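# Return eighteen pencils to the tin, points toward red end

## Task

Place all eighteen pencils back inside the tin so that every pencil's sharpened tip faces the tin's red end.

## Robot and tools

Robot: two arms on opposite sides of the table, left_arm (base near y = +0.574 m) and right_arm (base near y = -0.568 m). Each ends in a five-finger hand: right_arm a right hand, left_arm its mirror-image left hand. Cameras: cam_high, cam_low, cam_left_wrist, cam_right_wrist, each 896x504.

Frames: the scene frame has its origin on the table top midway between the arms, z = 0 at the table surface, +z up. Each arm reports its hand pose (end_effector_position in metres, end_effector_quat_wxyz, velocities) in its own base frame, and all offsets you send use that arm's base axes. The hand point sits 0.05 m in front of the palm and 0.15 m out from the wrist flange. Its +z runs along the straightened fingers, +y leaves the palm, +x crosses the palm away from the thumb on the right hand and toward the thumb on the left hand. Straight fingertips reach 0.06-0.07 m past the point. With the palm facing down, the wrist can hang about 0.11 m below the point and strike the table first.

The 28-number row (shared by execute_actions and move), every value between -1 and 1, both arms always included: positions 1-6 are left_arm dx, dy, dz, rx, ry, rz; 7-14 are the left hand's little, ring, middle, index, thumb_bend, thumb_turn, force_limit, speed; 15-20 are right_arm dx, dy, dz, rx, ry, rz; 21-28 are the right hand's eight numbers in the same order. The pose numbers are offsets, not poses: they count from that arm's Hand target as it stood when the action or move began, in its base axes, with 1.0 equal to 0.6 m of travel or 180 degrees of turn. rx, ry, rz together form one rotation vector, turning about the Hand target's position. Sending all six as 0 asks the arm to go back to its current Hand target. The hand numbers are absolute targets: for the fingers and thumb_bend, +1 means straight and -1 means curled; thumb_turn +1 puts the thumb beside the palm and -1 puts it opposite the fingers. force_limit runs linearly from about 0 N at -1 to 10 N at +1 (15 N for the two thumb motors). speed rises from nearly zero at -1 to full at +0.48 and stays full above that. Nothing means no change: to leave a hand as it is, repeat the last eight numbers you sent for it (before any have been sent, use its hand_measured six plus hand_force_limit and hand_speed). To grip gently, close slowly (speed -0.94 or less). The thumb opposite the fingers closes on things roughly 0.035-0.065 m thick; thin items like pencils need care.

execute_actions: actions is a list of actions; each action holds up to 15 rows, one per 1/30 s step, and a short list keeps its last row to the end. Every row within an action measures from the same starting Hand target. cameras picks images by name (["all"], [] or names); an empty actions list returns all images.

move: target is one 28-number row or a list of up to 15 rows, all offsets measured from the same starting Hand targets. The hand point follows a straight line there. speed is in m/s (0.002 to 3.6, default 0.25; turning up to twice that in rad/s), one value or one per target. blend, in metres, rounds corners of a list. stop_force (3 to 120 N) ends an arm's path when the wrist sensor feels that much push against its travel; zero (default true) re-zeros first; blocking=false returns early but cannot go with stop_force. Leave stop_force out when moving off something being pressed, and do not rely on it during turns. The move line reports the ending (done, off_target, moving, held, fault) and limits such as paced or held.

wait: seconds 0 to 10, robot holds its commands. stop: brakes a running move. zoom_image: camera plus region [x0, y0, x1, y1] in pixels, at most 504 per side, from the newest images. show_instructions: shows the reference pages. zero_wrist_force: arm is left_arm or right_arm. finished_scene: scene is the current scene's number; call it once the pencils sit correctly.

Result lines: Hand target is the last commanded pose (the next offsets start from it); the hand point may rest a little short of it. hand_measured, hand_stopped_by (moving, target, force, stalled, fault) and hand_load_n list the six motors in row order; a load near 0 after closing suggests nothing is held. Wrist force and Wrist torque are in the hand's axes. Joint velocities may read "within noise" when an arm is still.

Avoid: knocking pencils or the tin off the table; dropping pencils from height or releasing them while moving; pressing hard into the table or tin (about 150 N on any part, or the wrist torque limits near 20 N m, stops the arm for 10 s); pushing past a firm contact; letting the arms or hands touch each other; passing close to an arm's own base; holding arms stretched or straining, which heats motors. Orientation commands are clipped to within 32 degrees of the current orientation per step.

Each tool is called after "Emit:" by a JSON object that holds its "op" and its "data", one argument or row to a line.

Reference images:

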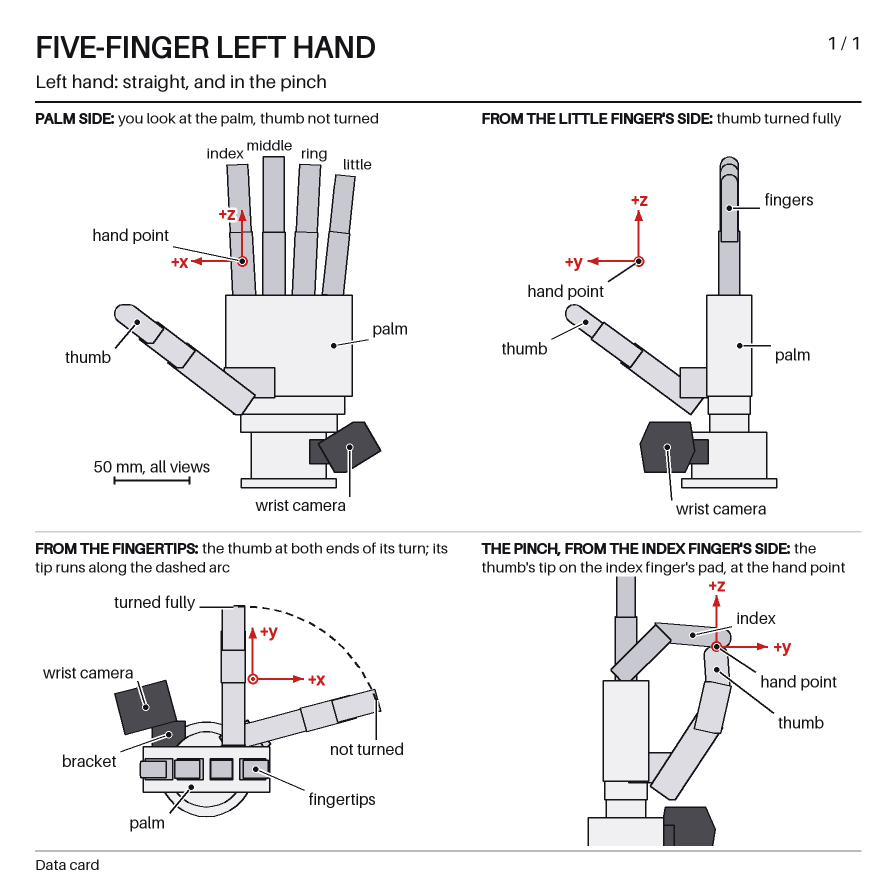

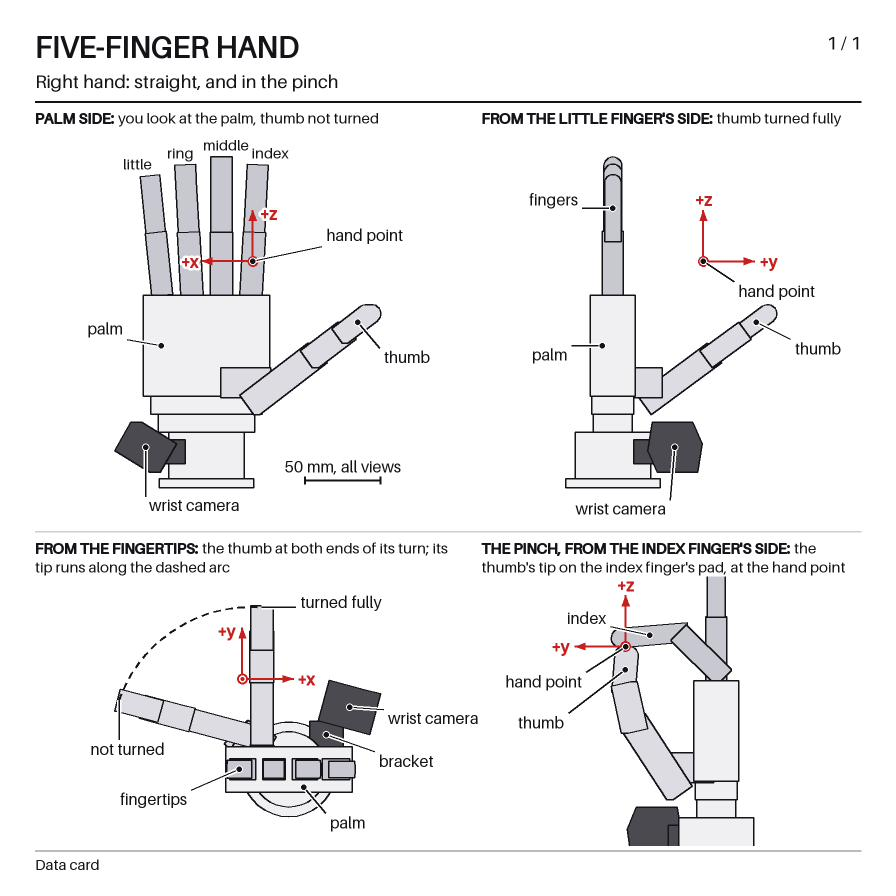

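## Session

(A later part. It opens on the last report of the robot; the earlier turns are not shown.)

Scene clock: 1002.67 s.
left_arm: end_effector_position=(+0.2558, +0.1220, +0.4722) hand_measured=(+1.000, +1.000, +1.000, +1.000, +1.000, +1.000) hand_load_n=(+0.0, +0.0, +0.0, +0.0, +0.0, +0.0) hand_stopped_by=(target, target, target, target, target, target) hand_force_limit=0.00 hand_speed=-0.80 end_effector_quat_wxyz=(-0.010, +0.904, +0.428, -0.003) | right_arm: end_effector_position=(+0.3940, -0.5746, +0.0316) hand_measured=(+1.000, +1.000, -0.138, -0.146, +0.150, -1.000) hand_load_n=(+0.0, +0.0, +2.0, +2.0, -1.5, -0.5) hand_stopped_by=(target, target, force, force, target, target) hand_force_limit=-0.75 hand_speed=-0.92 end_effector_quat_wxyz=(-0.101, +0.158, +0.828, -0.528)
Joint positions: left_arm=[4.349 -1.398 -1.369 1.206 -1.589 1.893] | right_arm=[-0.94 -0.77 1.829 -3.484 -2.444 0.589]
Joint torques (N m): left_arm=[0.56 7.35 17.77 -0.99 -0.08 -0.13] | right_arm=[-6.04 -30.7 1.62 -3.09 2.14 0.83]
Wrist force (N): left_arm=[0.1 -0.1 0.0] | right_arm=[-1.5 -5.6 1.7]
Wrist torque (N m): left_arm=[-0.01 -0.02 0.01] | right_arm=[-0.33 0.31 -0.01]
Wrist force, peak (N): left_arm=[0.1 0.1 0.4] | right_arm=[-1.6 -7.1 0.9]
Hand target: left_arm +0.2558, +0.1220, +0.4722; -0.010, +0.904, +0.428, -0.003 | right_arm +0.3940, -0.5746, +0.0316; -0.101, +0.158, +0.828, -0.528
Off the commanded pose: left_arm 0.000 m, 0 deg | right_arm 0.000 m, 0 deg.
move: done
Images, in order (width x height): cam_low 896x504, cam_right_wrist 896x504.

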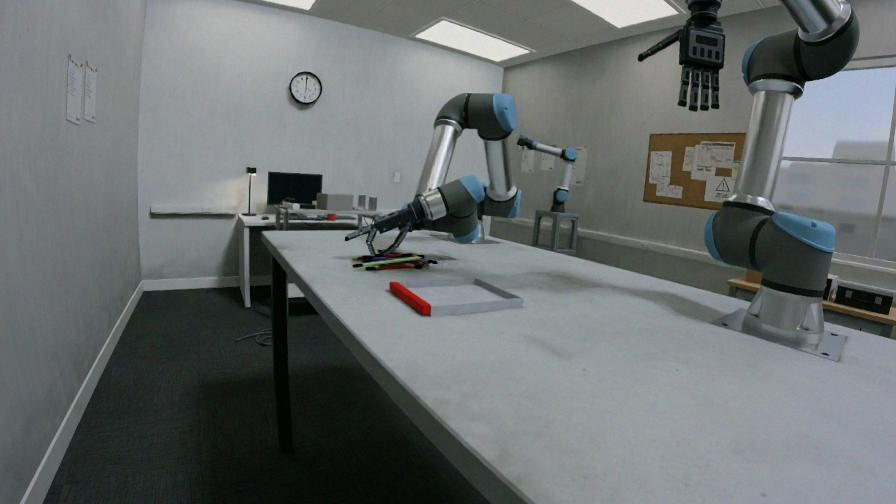

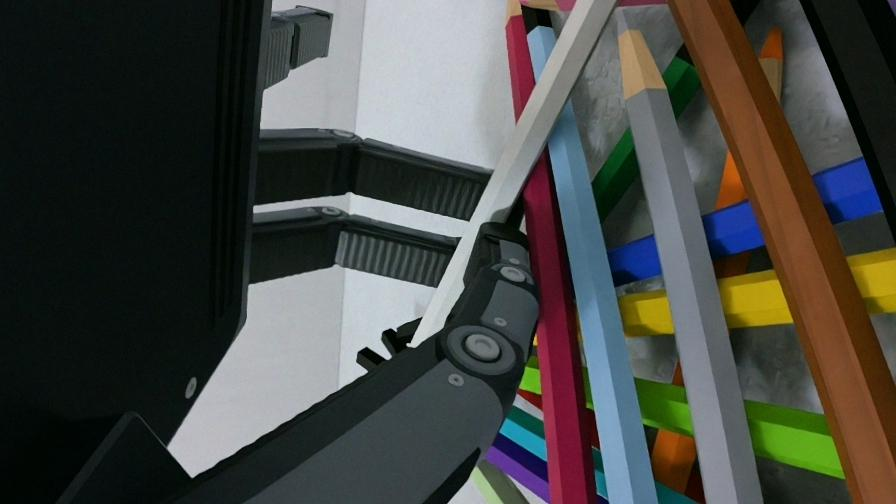

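Emit:
{"op": "move", "data": {
  "target": [
    [0,0,0,0,0,0,1,1,1,1,1,1,0,-0.8, 0,0,0,0,0,0,1,1,-0.65,-0.65,0.15,-1,-0.2,-0.92],
    [0,0,0,0,0,0,1,1,1,1,1,1,0,-0.8, 0,0,0.08,0,0,0,1,1,-0.65,-0.65,0.15,-1,-0.2,-0.92]
  ],
  "speed": 0.06,
  "cameras": ["cam_right_wrist","cam_low"]
}}

Emit:
{"op": "zoom_image", "data": {
  "camera": "cam_low",
  "region": [330, 180, 450, 290]
}}

Scene clock: 1010.60 s.
left_arm: end_effector_position=(+0.2558, +0.1220, +0.4722) hand_measured=(+1.000, +1.000, +1.000, +1.000, +1.000, +1.000) hand_load_n=(+0.0, +0.0, +0.0, +0.0, -0.5, +0.0) hand_stopped_by=(target, target, target, target, target, target) hand_force_limit=0.00 hand_speed=-0.80 end_effector_quat_wxyz=(-0.010, +0.904, +0.428, -0.003) | right_arm: end_effector_position=(+0.3940, -0.5745, +0.0796) hand_measured=(+1.000, +1.000, -0.144, -0.158, +0.150, -1.000) hand_load_n=(+0.0, +0.0, +4.0, +4.5, +3.5, -0.5) hand_stopped_by=(target, target, force, force, target, target) hand_force_limit=-0.20 hand_speed=-0.92 end_effector_quat_wxyz=(-0.101, +0.158, +0.828, -0.528)
Joint positions: left_arm=[4.349 -1.398 -1.369 1.206 -1.589 1.893] | right_arm=[-0.94 -0.869 1.836 -3.391 -2.444 0.589]
Joint torques (N m): left_arm=[1.02 7.18 16.97 -0.97 -0.17 -0.2] | right_arm=[-6.76 -31.54 -9.09 -3.99 1.38 0.78]
Wrist force (N): left_arm=[0.0 0.1 -0.3] | right_arm=[-1.3 -1.7 2.8]
Wrist torque (N m): left_arm=[0.03 -0.01 0.00] | right_arm=[-0.26 0.28 0.10]
Wrist force, peak (N): left_arm=[0.4 0.4 0.3] | right_arm=[-1.7 -9.1 0.5]
Hand target: left_arm +0.2558, +0.1220, +0.4722; -0.010, +0.904, +0.428, -0.003 | right_arm +0.3940, -0.5746, +0.0796; -0.101, +0.158, +0.828, -0.528
Off the commanded pose: left_arm 0.000 m, 0 deg | right_arm 0.000 m, 0 deg.
move: done
Images, in order (width x height): cam_low 896x504, cam_right_wrist 896x504.

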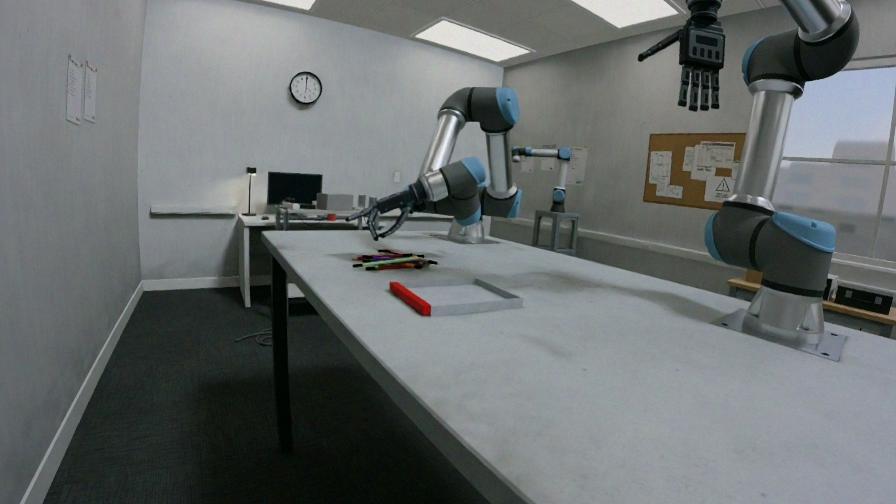

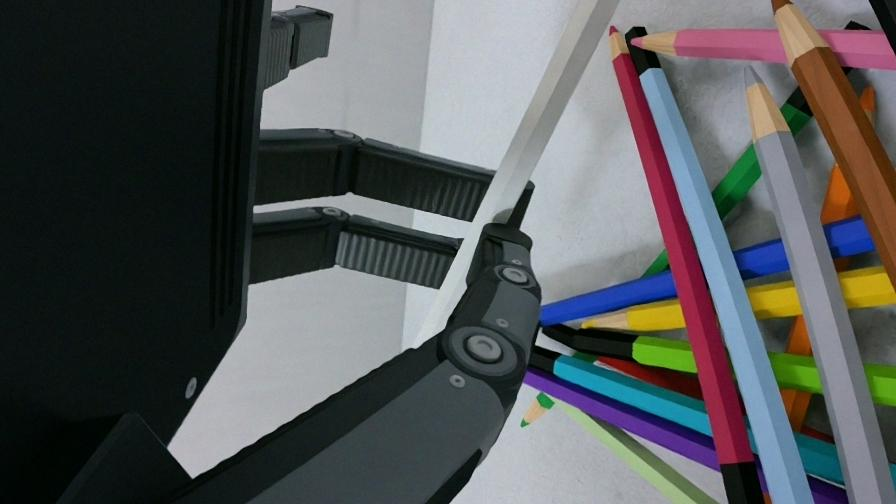

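Scaled by 4.200 from the camera's 896x504 image, which has a finer 1280x720 frame.

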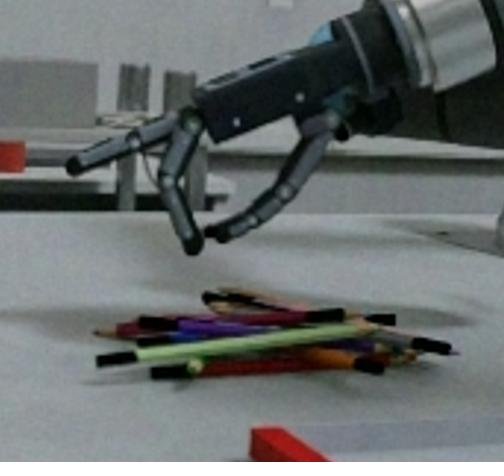

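Emit:
{"op": "move", "data": {
  "target": [
    [0,0,0,0,0,0,1,1,1,1,1,1,0,-0.8, 0,0,0.1,0,0,0,1,1,-0.65,-0.65,0.15,-1,-0.2,-0.92],
    [0,0,0,0,0,0,1,1,1,1,1,1,0,-0.8, 0.5043,0.0337,0.084,0,0,0.5889,1,1,-0.65,-0.65,0.15,-1,-0.2,-0.92]
  ],
  "speed": 0.3,
  "blend": [0.03,0],
  "cameras": ["all"]
}}

Scene clock: 1054.77 s.
left_arm: end_effector_position=(+0.2558, +0.1220, +0.4722) hand_measured=(+1.000, +1.000, +1.000, +1.000, +1.000, +1.000) hand_load_n=(+0.0, +0.0, +0.0, +0.0, +0.0, +0.0) hand_stopped_by=(target, target, target, target, target, target) hand_force_limit=0.00 hand_speed=-0.80 end_effector_quat_wxyz=(-0.010, +0.904, +0.428, -0.003) | right_arm: end_effector_position=(+0.6966, -0.5543, +0.1300) hand_measured=(+1.000, +1.000, -0.144, -0.158, +0.152, -1.000) hand_load_n=(+0.0, +0.0, +3.5, +4.5, +3.5, -0.5) hand_stopped_by=(target, target, force, force, target, target) hand_force_limit=-0.20 hand_speed=-0.92 end_effector_quat_wxyz=(+0.361, -0.566, +0.625, -0.398)
Joint positions: left_arm=[4.349 -1.398 -1.369 1.206 -1.589 1.893] | right_arm=[-1.032 -0.637 1.183 -3.024 -0.754 -0.518]
Joint torques (N m): left_arm=[0.91 7.4 17.14 -0.79 -0.09 -0.08] | right_arm=[-9.97 -46.14 -30.63 -0.3 2.55 -0.96]
Wrist force (N): left_arm=[0.0 -0.1 -0.1] | right_arm=[-1.0 -1.5 2.9]
Wrist torque (N m): left_arm=[0.00 -0.01 0.00] | right_arm=[-0.23 0.20 0.16]
Wrist force, peak (N): left_arm=[0.4 0.3 0.1] | right_arm=[-0.8 -2.1 3.6]
Hand target: left_arm +0.2558, +0.1220, +0.4722; -0.010, +0.904, +0.428, -0.003 | right_arm +0.6966, -0.5544, +0.1300; +0.361, -0.566, +0.625, -0.398
Off the commanded pose: left_arm 0.000 m, 0 deg | right_arm 0.000 m, 0 deg.
move: done

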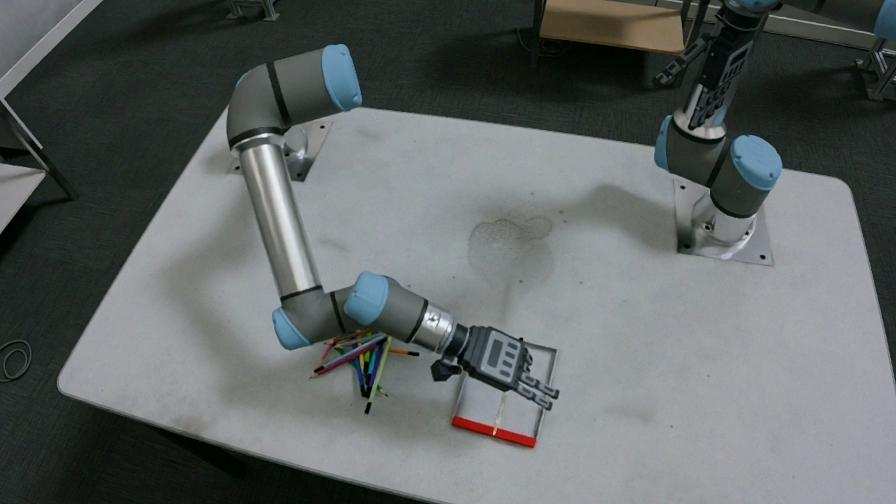

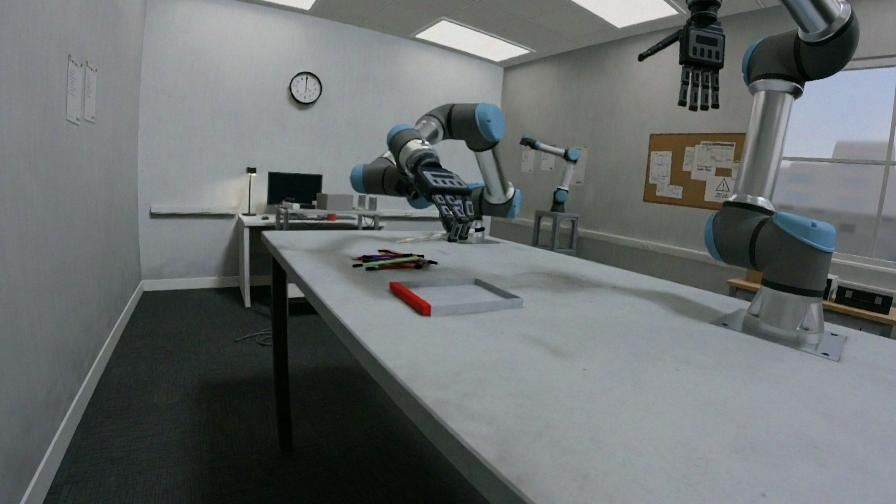

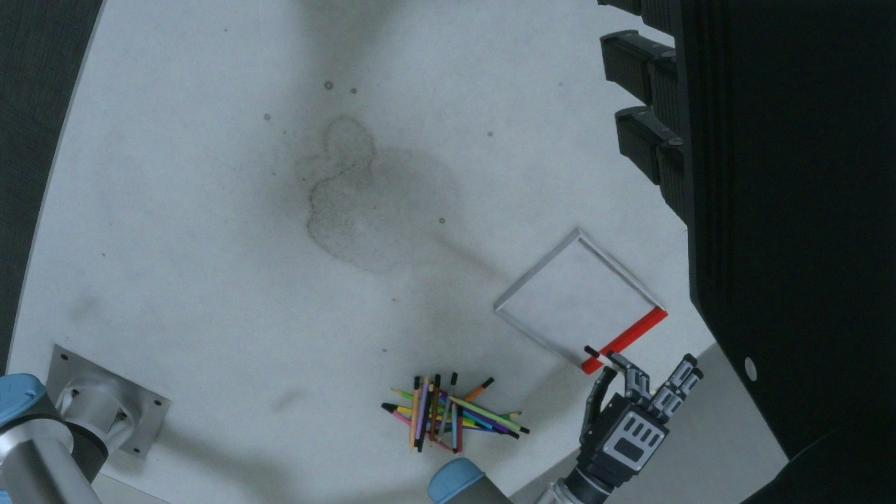

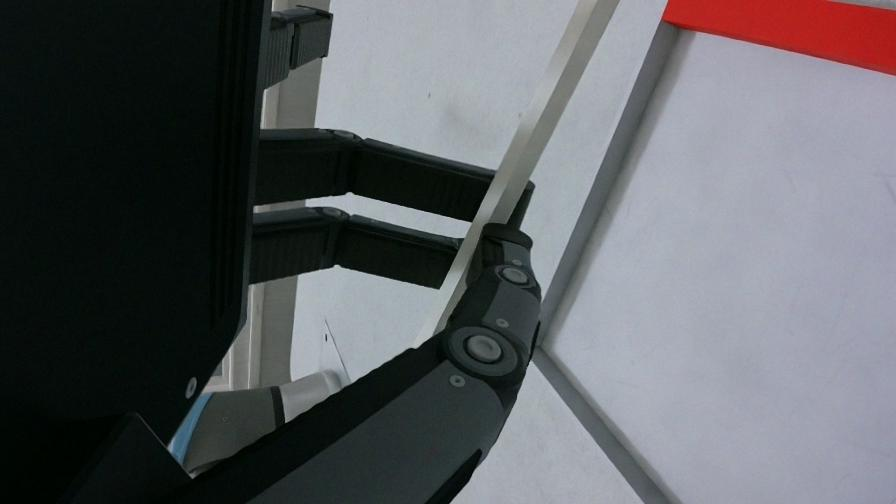

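Emit:
{"op": "zoom_image", "data": {
  "camera": "cam_right_wrist",
  "region": [480, 0, 896, 504]
}}

Emit:
{"op": "zoom_image", "data": {
  "camera": "cam_left_wrist",
  "region": [360, 210, 720, 470]
}}

Scaled by 1.000.

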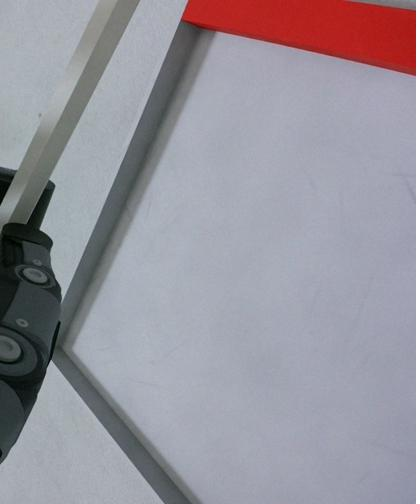

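Scaled by 1.400 from the camera's 896x504 image, which has a finer 1280x720 frame.

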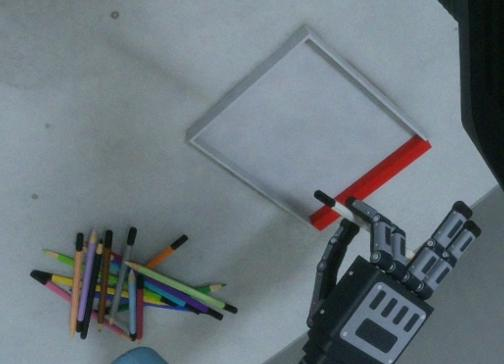

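Emit:
{"op": "move", "data": {
  "target": [0,0,0,0,0,0,1,1,1,1,1,1,0,-0.8, 0.0345,0.0733,-0.1333,0,0,0.0139,1,1,-0.65,-0.65,0.15,-1,-0.2,-0.92],
  "speed": 0.15,
  "cameras": ["cam_right_wrist","cam_left_wrist","cam_low","cam_high"]
}}

Emit:
{"op": "zoom_image", "data": {
  "camera": "cam_left_wrist",
  "region": [470, 200, 720, 400]
}}

Emit:
{"op": "zoom_image", "data": {
  "camera": "cam_low",
  "region": [360, 180, 560, 340]
}}

Scene clock: 1120.30 s.
left_arm: end_effector_position=(+0.2558, +0.1220, +0.4722) hand_measured=(+1.000, +1.000, +1.000, +1.000, +1.000, +1.000) hand_load_n=(+0.0, +0.0, +0.0, +0.0, +0.0, +0.0) hand_stopped_by=(target, target, target, target, target, target) hand_force_limit=0.00 hand_speed=-0.80 end_effector_quat_wxyz=(-0.010, +0.904, +0.428, -0.003) | right_arm: end_effector_position=(+0.7173, -0.5103, +0.0500) hand_measured=(+1.000, +1.000, -0.144, -0.158, +0.152, -1.000) hand_load_n=(+0.0, +0.0, +3.5, +4.5, +3.5, -0.5) hand_stopped_by=(target, target, force, force, target, target) hand_force_limit=-0.20 hand_speed=-0.92 end_effector_quat_wxyz=(-0.370, +0.580, -0.612, +0.390)
Joint positions: left_arm=[4.349 -1.398 -1.369 1.206 -1.589 1.893] | right_arm=[-0.982 -0.543 1.236 -3.175 -0.759 -0.512]
Joint torques (N m): left_arm=[0.6 6.84 17.44 -0.83 -0.02 -0.18] | right_arm=[-7.74 -50.12 -32.09 -1.9 -0.07 -0.99]
Wrist force (N): left_arm=[0.0 0.1 -0.1] | right_arm=[-1.3 -1.8 2.5]
Wrist torque (N m): left_arm=[0.02 0.00 0.00] | right_arm=[-0.20 0.25 0.10]
Wrist force, peak (N): left_arm=[0.2 -0.1 0.5] | right_arm=[-1.9 -0.6 3.8]
Hand target: left_arm +0.2558, +0.1220, +0.4722; -0.010, +0.904, +0.428, -0.003 | right_arm +0.7173, -0.5104, +0.0500; -0.370, +0.580, -0.612, +0.390
Off the commanded pose: left_arm 0.000 m, 0 deg | right_arm 0.000 m, 0 deg.
move: done

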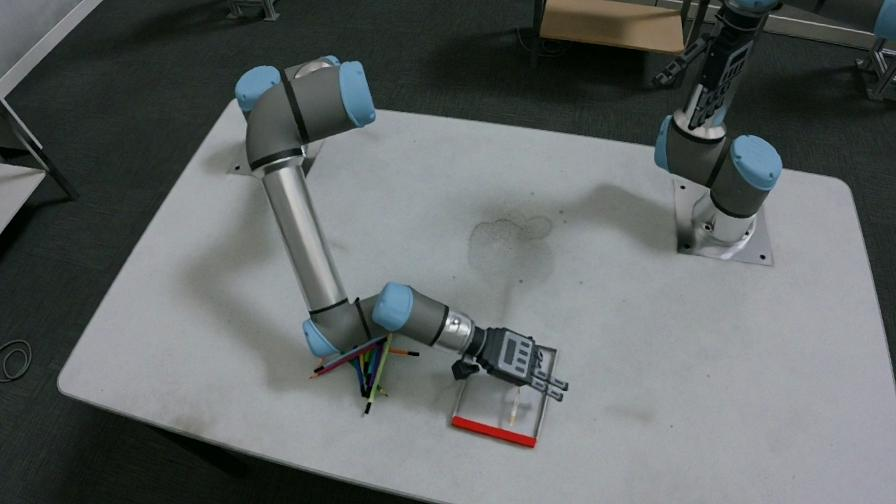

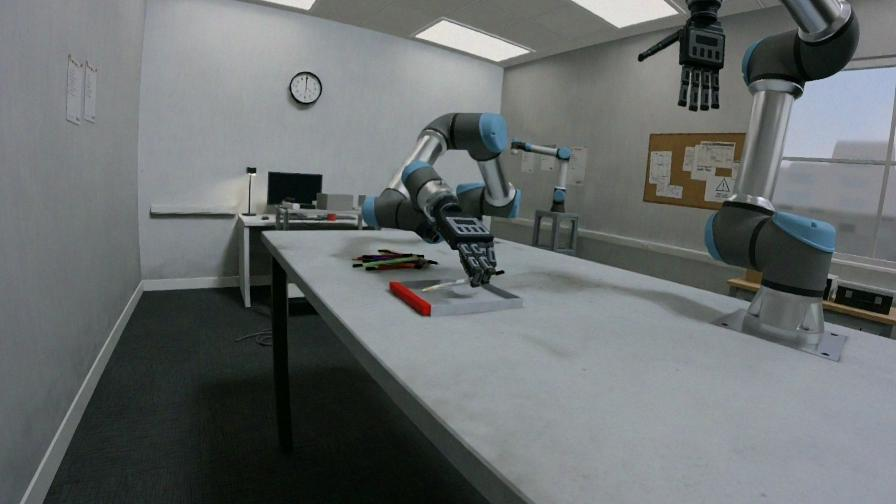

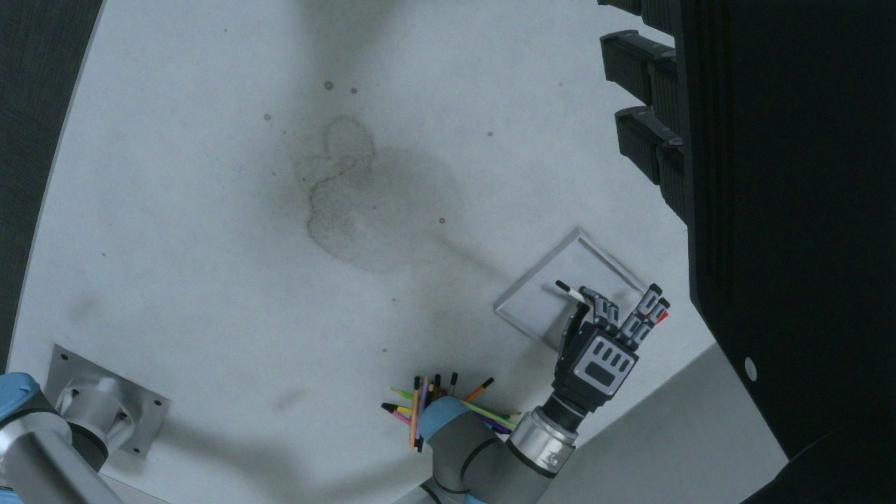

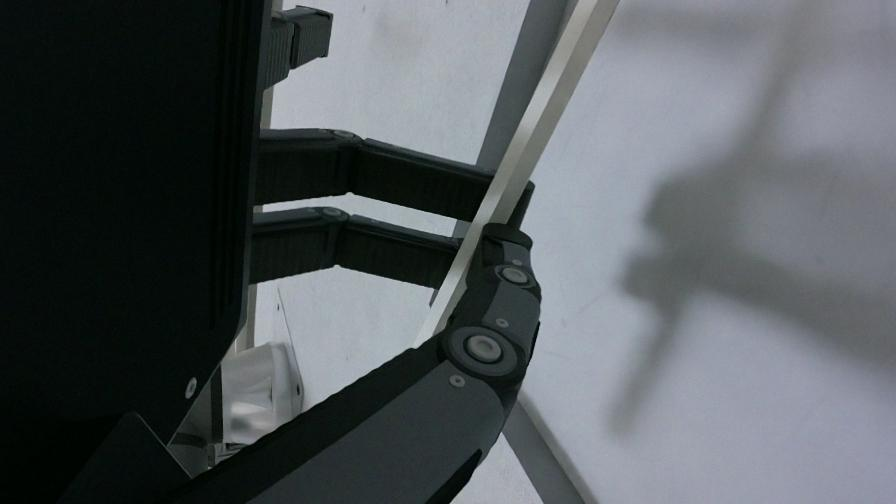

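Scaled by 2.016 from the camera's 896x504 image, which has a finer 1280x720 frame.

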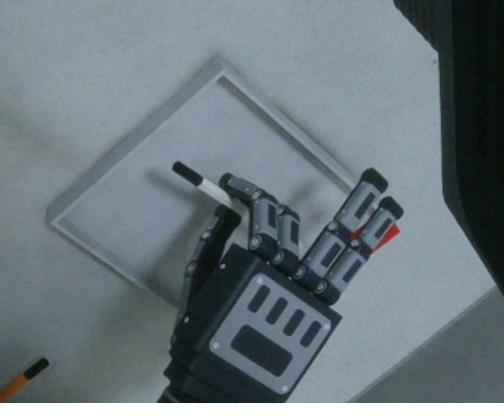

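Scaled by 2.520 from the camera's 896x504 image, which has a finer 1280x720 frame.

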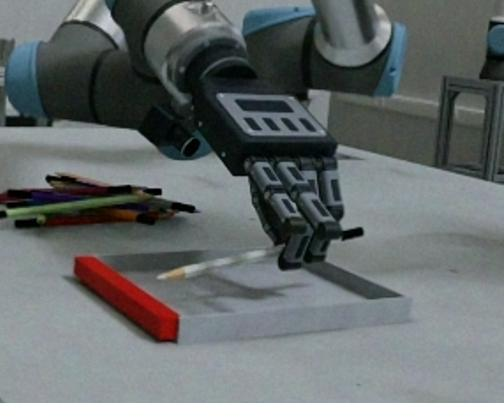

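Emit:
{"op": "move", "data": {
  "target": [0,0,0,0,0,0,1,1,1,1,1,1,0,-0.8, 0.0333,-0.0018,-0.04,0,0,0,1,1,-0.65,-0.65,0.15,-1,-0.2,-0.92],
  "speed": 0.1
}}

Emit:
{"op": "move", "data": {
  "target": [0,0,0,0,0,0,1,1,1,1,1,1,0,-0.8, 0,0,-0.04,0,0,0,1,1,-0.65,-0.65,0.15,-1,-0.2,-0.92],
  "speed": 0.02,
  "stop_force": 3,
  "cameras": ["cam_right_wrist","cam_left_wrist","cam_low"]
}}

Emit:
{"op": "zoom_image", "data": {
  "camera": "cam_low",
  "region": [360, 180, 560, 340]
}}

Scene clock: 1135.97 s.
left_arm: end_effector_position=(+0.2558, +0.1220, +0.4722) hand_measured=(+1.000, +1.000, +1.000, +1.000, +1.000, +1.000) hand_load_n=(+0.0, +0.5, +0.0, +0.0, +0.0, +0.0) hand_stopped_by=(target, target, target, target, target, target) hand_force_limit=0.00 hand_speed=-0.80 end_effector_quat_wxyz=(-0.010, +0.904, +0.428, -0.003) | right_arm: end_effector_position=(+0.7373, -0.5114, +0.0261) hand_measured=(+1.000, +1.000, -0.144, -0.158, +0.152, -1.000) hand_load_n=(+0.0, +0.0, +3.5, +4.5, +3.5, -0.5) hand_stopped_by=(target, target, force, force, target, target) hand_force_limit=-0.20 hand_speed=-0.92 end_effector_quat_wxyz=(-0.370, +0.580, -0.612, +0.390)
Joint positions: left_arm=[4.349 -1.398 -1.369 1.206 -1.589 1.893] | right_arm=[-0.96 -0.471 1.159 -3.183 -0.776 -0.493]
Joint torques (N m): left_arm=[0.78 7.01 17.19 -0.84 -0.12 -0.16] | right_arm=[-9.85 -58.57 -5.9 -0.14 3.39 -1.06]
Wrist force (N): left_arm=[0.2 0.1 0.0] | right_arm=[-1.2 -1.5 2.8]
Wrist torque (N m): left_arm=[0.01 -0.03 0.01] | right_arm=[-0.15 0.26 0.03]
Wrist force, peak (N): left_arm=[0.3 0.0 -0.4] | right_arm=[-1.3 -1.4 3.2]
Hand target: left_arm +0.2558, +0.1220, +0.4722; -0.010, +0.904, +0.428, -0.003 | right_arm +0.7373, -0.5115, +0.0260; -0.370, +0.580, -0.612, +0.390
Off the commanded pose: left_arm 0.000 m, 0 deg | right_arm 0.000 m, 0 deg.
move: done

Scene clock: 1137.07 s.
left_arm: end_effector_position=(+0.2558, +0.1220, +0.4722) hand_measured=(+1.000, +1.000, +1.000, +1.000, +1.000, +1.000) hand_load_n=(+0.0, +0.0, +0.0, +0.0, +0.0, +0.0) hand_stopped_by=(target, target, target, target, target, target) hand_force_limit=0.00 hand_speed=-0.80 end_effector_quat_wxyz=(-0.010, +0.904, +0.428, -0.003) | right_arm: end_effector_position=(+0.7372, -0.5113, +0.0239) hand_measured=(+1.000, +1.000, -0.144, -0.158, +0.152, -1.000) hand_load_n=(+0.0, +0.0, +3.0, +5.0, +3.5, -0.5) hand_stopped_by=(target, target, force, force, target, target) hand_force_limit=-0.20 hand_speed=-0.92 end_effector_quat_wxyz=(-0.370, +0.580, -0.612, +0.390)
Joint positions: left_arm=[4.349 -1.398 -1.369 1.206 -1.589 1.893] | right_arm=[-0.96 -0.468 1.159 -3.185 -0.776 -0.493]
Joint torques (N m): left_arm=[0.46 7.2 17.01 -0.8 -0.15 -0.18] | right_arm=[3.18 -53.3 -5.49 -3.56 -2.26 -0.23]
Wrist force (N): left_arm=[0.0 0.0 0.0] | right_arm=[-1.4 -1.8 2.6]
Wrist torque (N m): left_arm=[0.00 0.01 0.00] | right_arm=[-0.17 0.29 -0.02]
Wrist force, peak (N): left_arm=[0.2 0.1 0.4] | right_arm=[-1.2 -13.3 -2.5]
Hand target: left_arm +0.2558, +0.1220, +0.4722; -0.010, +0.904, +0.428, -0.003 | right_arm +0.7372, -0.5113, +0.0239; -0.370, +0.580, -0.612, +0.390 (not the last commanded pose)
Off the commanded pose: left_arm 0.000 m, 0 deg | right_arm 0.022 m, 0 deg.
move: contact (right_arm)
Images, in order (width x height): cam_low 896x504, cam_left_wrist 896x504, cam_right_wrist 896x504.

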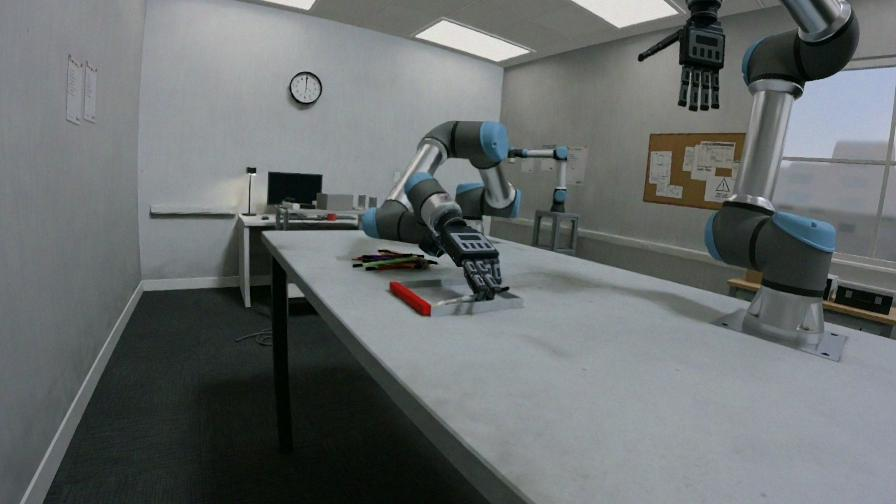

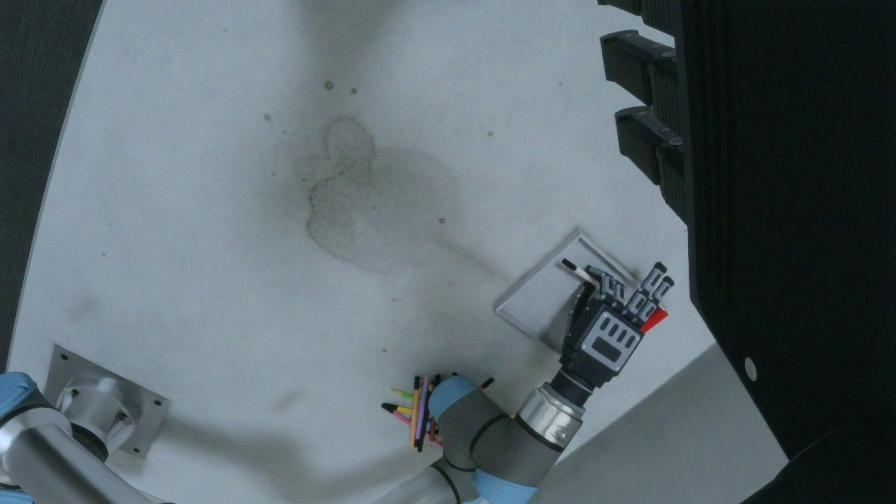

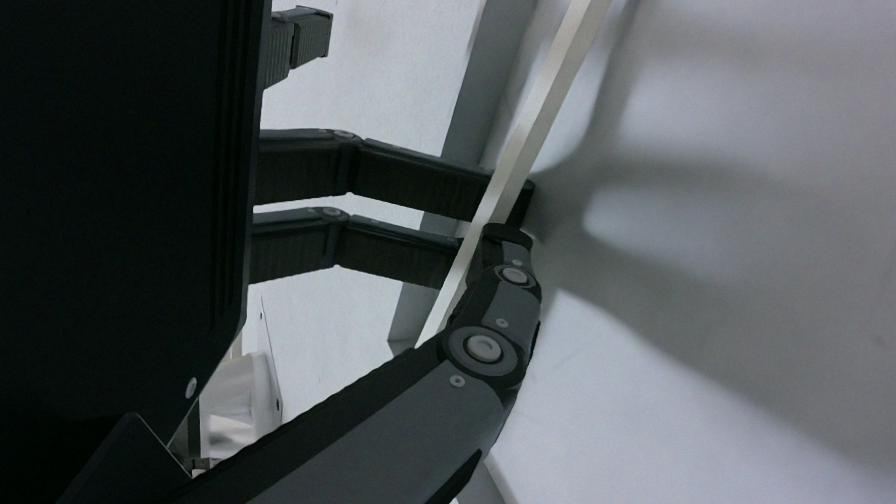

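Scaled by 2.520 from the camera's 896x504 image, which has a finer 1280x720 frame.

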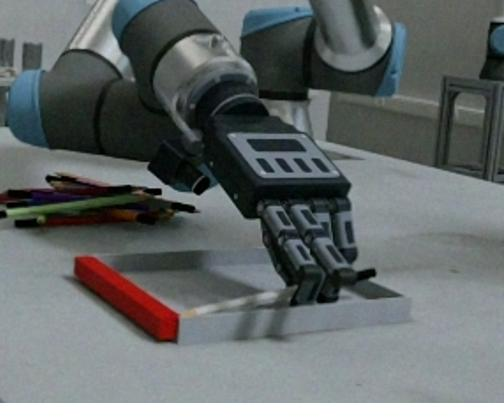

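Emit:
{"op": "zoom_image", "data": {
  "camera": "cam_left_wrist",
  "region": [470, 210, 700, 390]
}}

Emit:
{"op": "wait", "data": {
  "seconds": 0,
  "cameras": ["cam_high"]
}}

Emit:
{"op": "zoom_image", "data": {
  "camera": "cam_high",
  "region": [430, 310, 600, 460]
}}

Scaled by 2.191 from the camera's 896x504 image, which has a finer 1280x720 frame.

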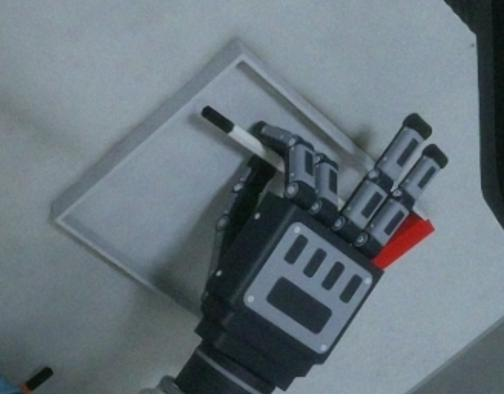

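Scene clock: 1143.53 s.
left_arm: end_effector_position=(+0.2558, +0.1220, +0.4722) hand_measured=(+1.000, +1.000, +1.000, +1.000, +1.000, +1.000) hand_load_n=(+0.0, +0.0, +0.0, +0.0, +0.0, +0.0) hand_stopped_by=(target, target, target, target, target, target) hand_force_limit=0.00 hand_speed=-0.80 end_effector_quat_wxyz=(-0.010, +0.904, +0.428, -0.003) | right_arm: end_effector_position=(+0.7372, -0.5113, +0.0239) hand_measured=(+1.000, +1.000, -0.144, -0.158, +0.152, -1.000) hand_load_n=(+0.0, +0.0, +3.5, +4.5, +3.5, -0.5) hand_stopped_by=(target, target, force, force, target, target) hand_force_limit=-0.20 hand_speed=-0.92 end_effector_quat_wxyz=(-0.370, +0.580, -0.612, +0.390)
Joint positions: left_arm=[4.349 -1.398 -1.369 1.206 -1.589 1.893] | right_arm=[-0.96 -0.468 1.159 -3.185 -0.776 -0.493]
Joint torques (N m): left_arm=[1.24 6.36 17.18 -0.91 -0.15 -0.12] | right_arm=[6.17 -46.81 -5.33 -3.57 -2.18 0.77]
Wrist force (N): left_arm=[0.2 0.1 0.0] | right_arm=[-1.4 -2.1 2.4]
Wrist torque (N m): left_arm=[0.02 -0.03 0.01] | right_arm=[-0.17 0.30 -0.03]
Wrist force, peak (N): left_arm=[0.3 0.2 0.3] | right_arm=[-1.2 -2.5 2.7]
Hand target: left_arm +0.2558, +0.1220, +0.4722; -0.010, +0.904, +0.428, -0.003 | right_arm +0.7372, -0.5113, +0.0239; -0.370, +0.580, -0.612, +0.390 (not the last commanded pose)
Off the commanded pose: left_arm 0.000 m, 0 deg | right_arm 0.022 m, 0 deg.
Images, in order (width x height): cam_high 896x504.

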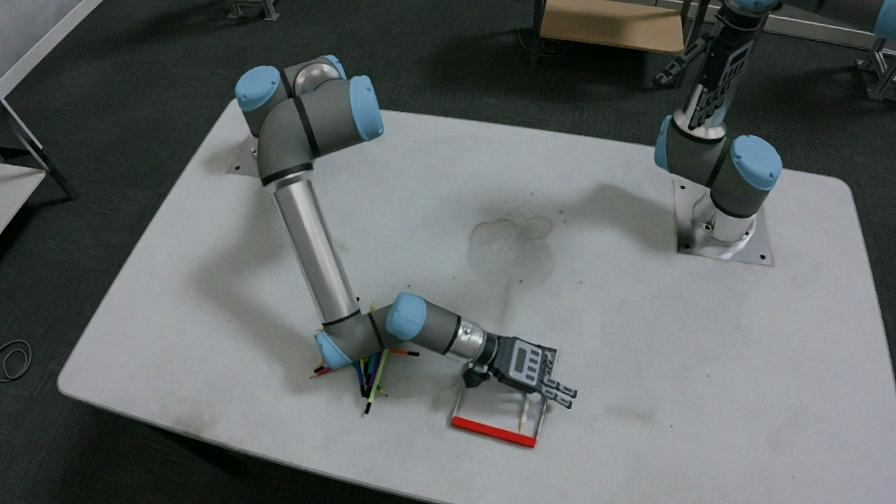

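Scaled by 2.965 from the camera's 896x504 image, which has a finer 1280x720 frame.

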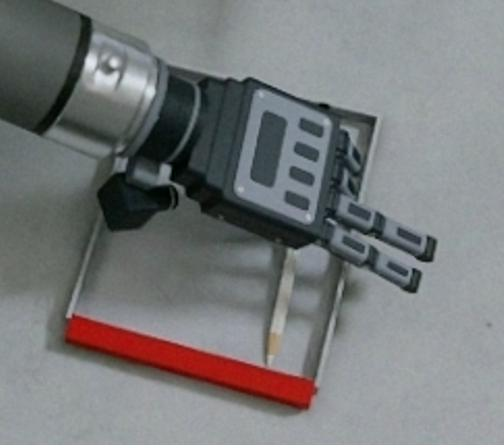

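Emit:
{"op": "move", "data": {
  "target": [0,0,0,0,0,0,1,1,1,1,1,1,0,-0.8, 0,0,-0.015,0,0,0,1,1,-0.65,-0.65,0.15,-1,-0.2,-0.92],
  "speed": 0.02,
  "stop_force": 10,
  "cameras": ["cam_right_wrist","cam_high"]
}}

Emit:
{"op": "zoom_image", "data": {
  "camera": "cam_high",
  "region": [430, 310, 600, 460]
}}

Scene clock: 1186.87 s.
left_arm: end_effector_position=(+0.2558, +0.1220, +0.4722) hand_measured=(+1.000, +1.000, +1.000, +1.000, +1.000, +1.000) hand_load_n=(+0.0, +0.0, +0.0, +0.0, +0.0, +0.0) hand_stopped_by=(target, target, target, target, target, target) hand_force_limit=0.00 hand_speed=-0.80 end_effector_quat_wxyz=(-0.010, +0.904, +0.428, -0.003) | right_arm: end_effector_position=(+0.7372, -0.5113, +0.0233) hand_measured=(+1.000, +1.000, -0.144, -0.158, +0.152, -1.000) hand_load_n=(+0.0, +0.0, +2.5, +5.0, +3.5, +0.0) hand_stopped_by=(target, target, force, force, target, target) hand_force_limit=-0.20 hand_speed=-0.92 end_effector_quat_wxyz=(-0.370, +0.580, -0.612, +0.390)
Joint positions: left_arm=[4.349 -1.398 -1.369 1.206 -1.589 1.893] | right_arm=[-0.96 -0.467 1.159 -3.186 -0.776 -0.493]
Joint torques (N m): left_arm=[0.65 6.84 17.39 -0.81 -0.15 -0.17] | right_arm=[6.21 -55.81 -1.17 -2 -2.18 0.76]
Wrist force (N): left_arm=[0.1 -0.1 0.2] | right_arm=[1.1 -8.8 0.5]
Wrist torque (N m): left_arm=[-0.02 -0.01 0.01] | right_arm=[-0.37 0.34 -0.21]
Wrist force, peak (N): left_arm=[0.2 0.4 0.1] | right_arm=[0.4 -16.2 -3.5]
Hand target: left_arm +0.2558, +0.1220, +0.4722; -0.010, +0.904, +0.428, -0.003 | right_arm +0.7372, -0.5113, +0.0233; -0.370, +0.580, -0.612, +0.390 (not the last commanded pose)
Off the commanded pose: left_arm 0.000 m, 0 deg | right_arm 0.008 m, 0 deg.
move: contact (right_arm)
Images, in order (width x height): cam_high 896x504, cam_right_wrist 896x504.

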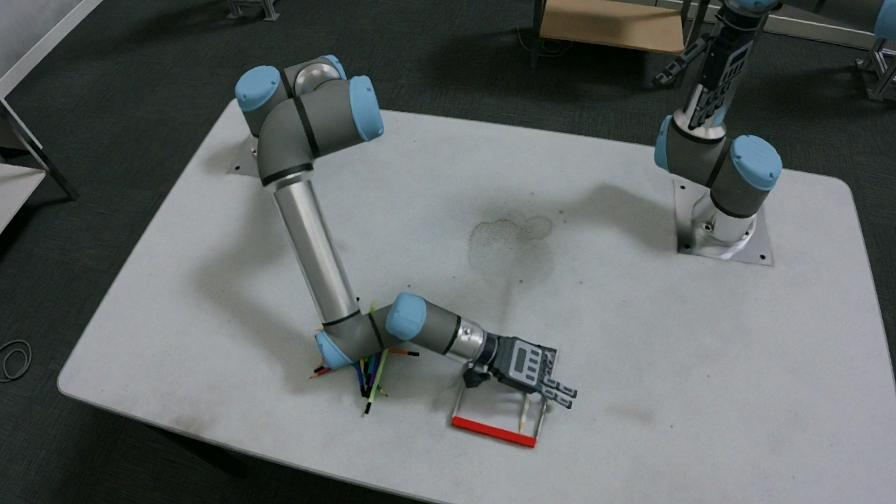

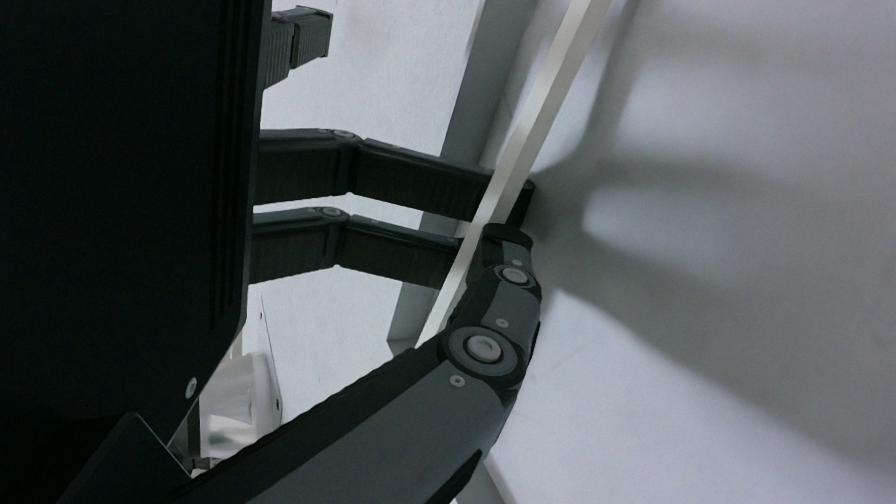

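Scaled by 2.965 from the camera's 896x504 image, which has a finer 1280x720 frame.

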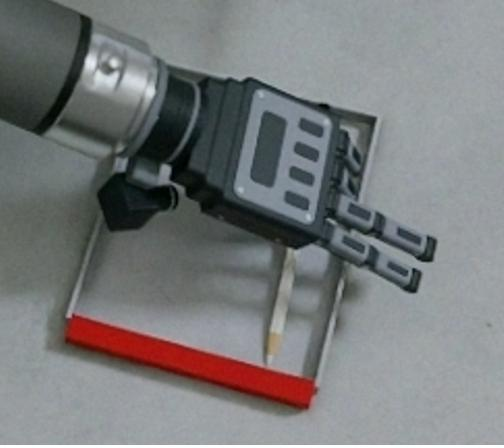

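Emit:
{"op": "move", "data": {
  "target": [0,0,0,0,0,0,1,1,1,1,1,1,0,-0.8, 0,0,0,0,0,0,1,1,-0.04,-0.04,0.15,-1,-0.2,-0.92],
  "speed": 0.05,
  "cameras": ["cam_right_wrist"]
}}

Scene clock: 1192.07 s.
left_arm: end_effector_position=(+0.2558, +0.1220, +0.4722) hand_measured=(+1.000, +1.000, +1.000, +1.000, +1.000, +1.000) hand_load_n=(+0.0, -0.5, +0.0, +0.0, -0.5, +0.0) hand_stopped_by=(target, target, target, target, target, target) hand_force_limit=0.00 hand_speed=-0.80 end_effector_quat_wxyz=(-0.010, +0.904, +0.428, -0.003) | right_arm: end_effector_position=(+0.7372, -0.5113, +0.0233) hand_measured=(+1.000, +1.000, -0.090, -0.040, +0.150, -1.000) hand_load_n=(+0.0, +0.0, -11.5, +0.0, +0.0, +0.0) hand_stopped_by=(target, target, stalled, target, target, target) hand_force_limit=-0.20 hand_speed=-0.92 end_effector_quat_wxyz=(-0.370, +0.580, -0.612, +0.390)
Joint positions: left_arm=[4.349 -1.398 -1.369 1.206 -1.589 1.893] | right_arm=[-0.96 -0.467 1.159 -3.186 -0.776 -0.493]
Joint torques (N m): left_arm=[0.84 7.13 17.26 -0.83 -0.16 -0.07] | right_arm=[6.11 -37.78 -3.54 1.25 -2.04 0.79]
Wrist force (N): left_arm=[0.2 0.1 0.1] | right_arm=[-0.6 -16.8 -11.3]
Wrist torque (N m): left_arm=[0.01 -0.02 0.01] | right_arm=[-0.55 0.54 -0.31]
Wrist force, peak (N): left_arm=[0.2 -0.3 -0.3] | right_arm=[-0.9 -17.9 -12.1]
Hand target: left_arm +0.2558, +0.1220, +0.4722; -0.010, +0.904, +0.428, -0.003 | right_arm +0.7372, -0.5113, +0.0233; -0.370, +0.580, -0.612, +0.390
Off the commanded pose: left_arm 0.000 m, 0 deg | right_arm 0.000 m, 0 deg.
move: done
Images, in order (width x height): cam_right_wrist 896x504.

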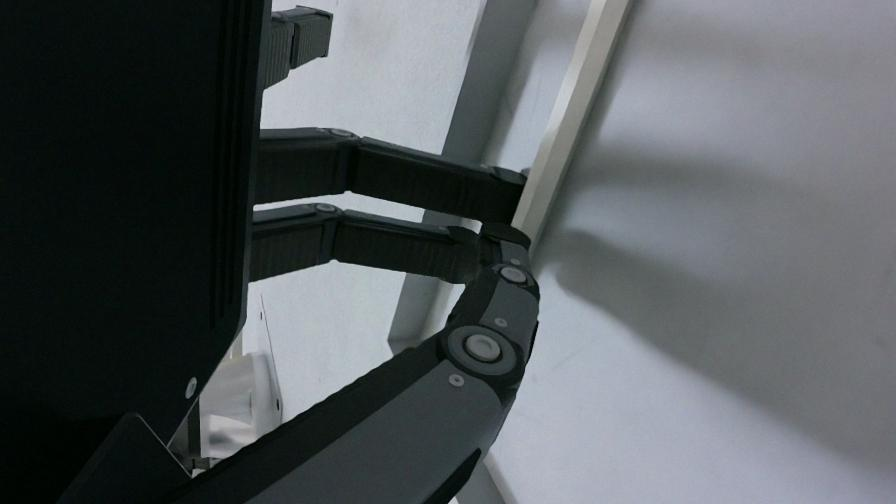

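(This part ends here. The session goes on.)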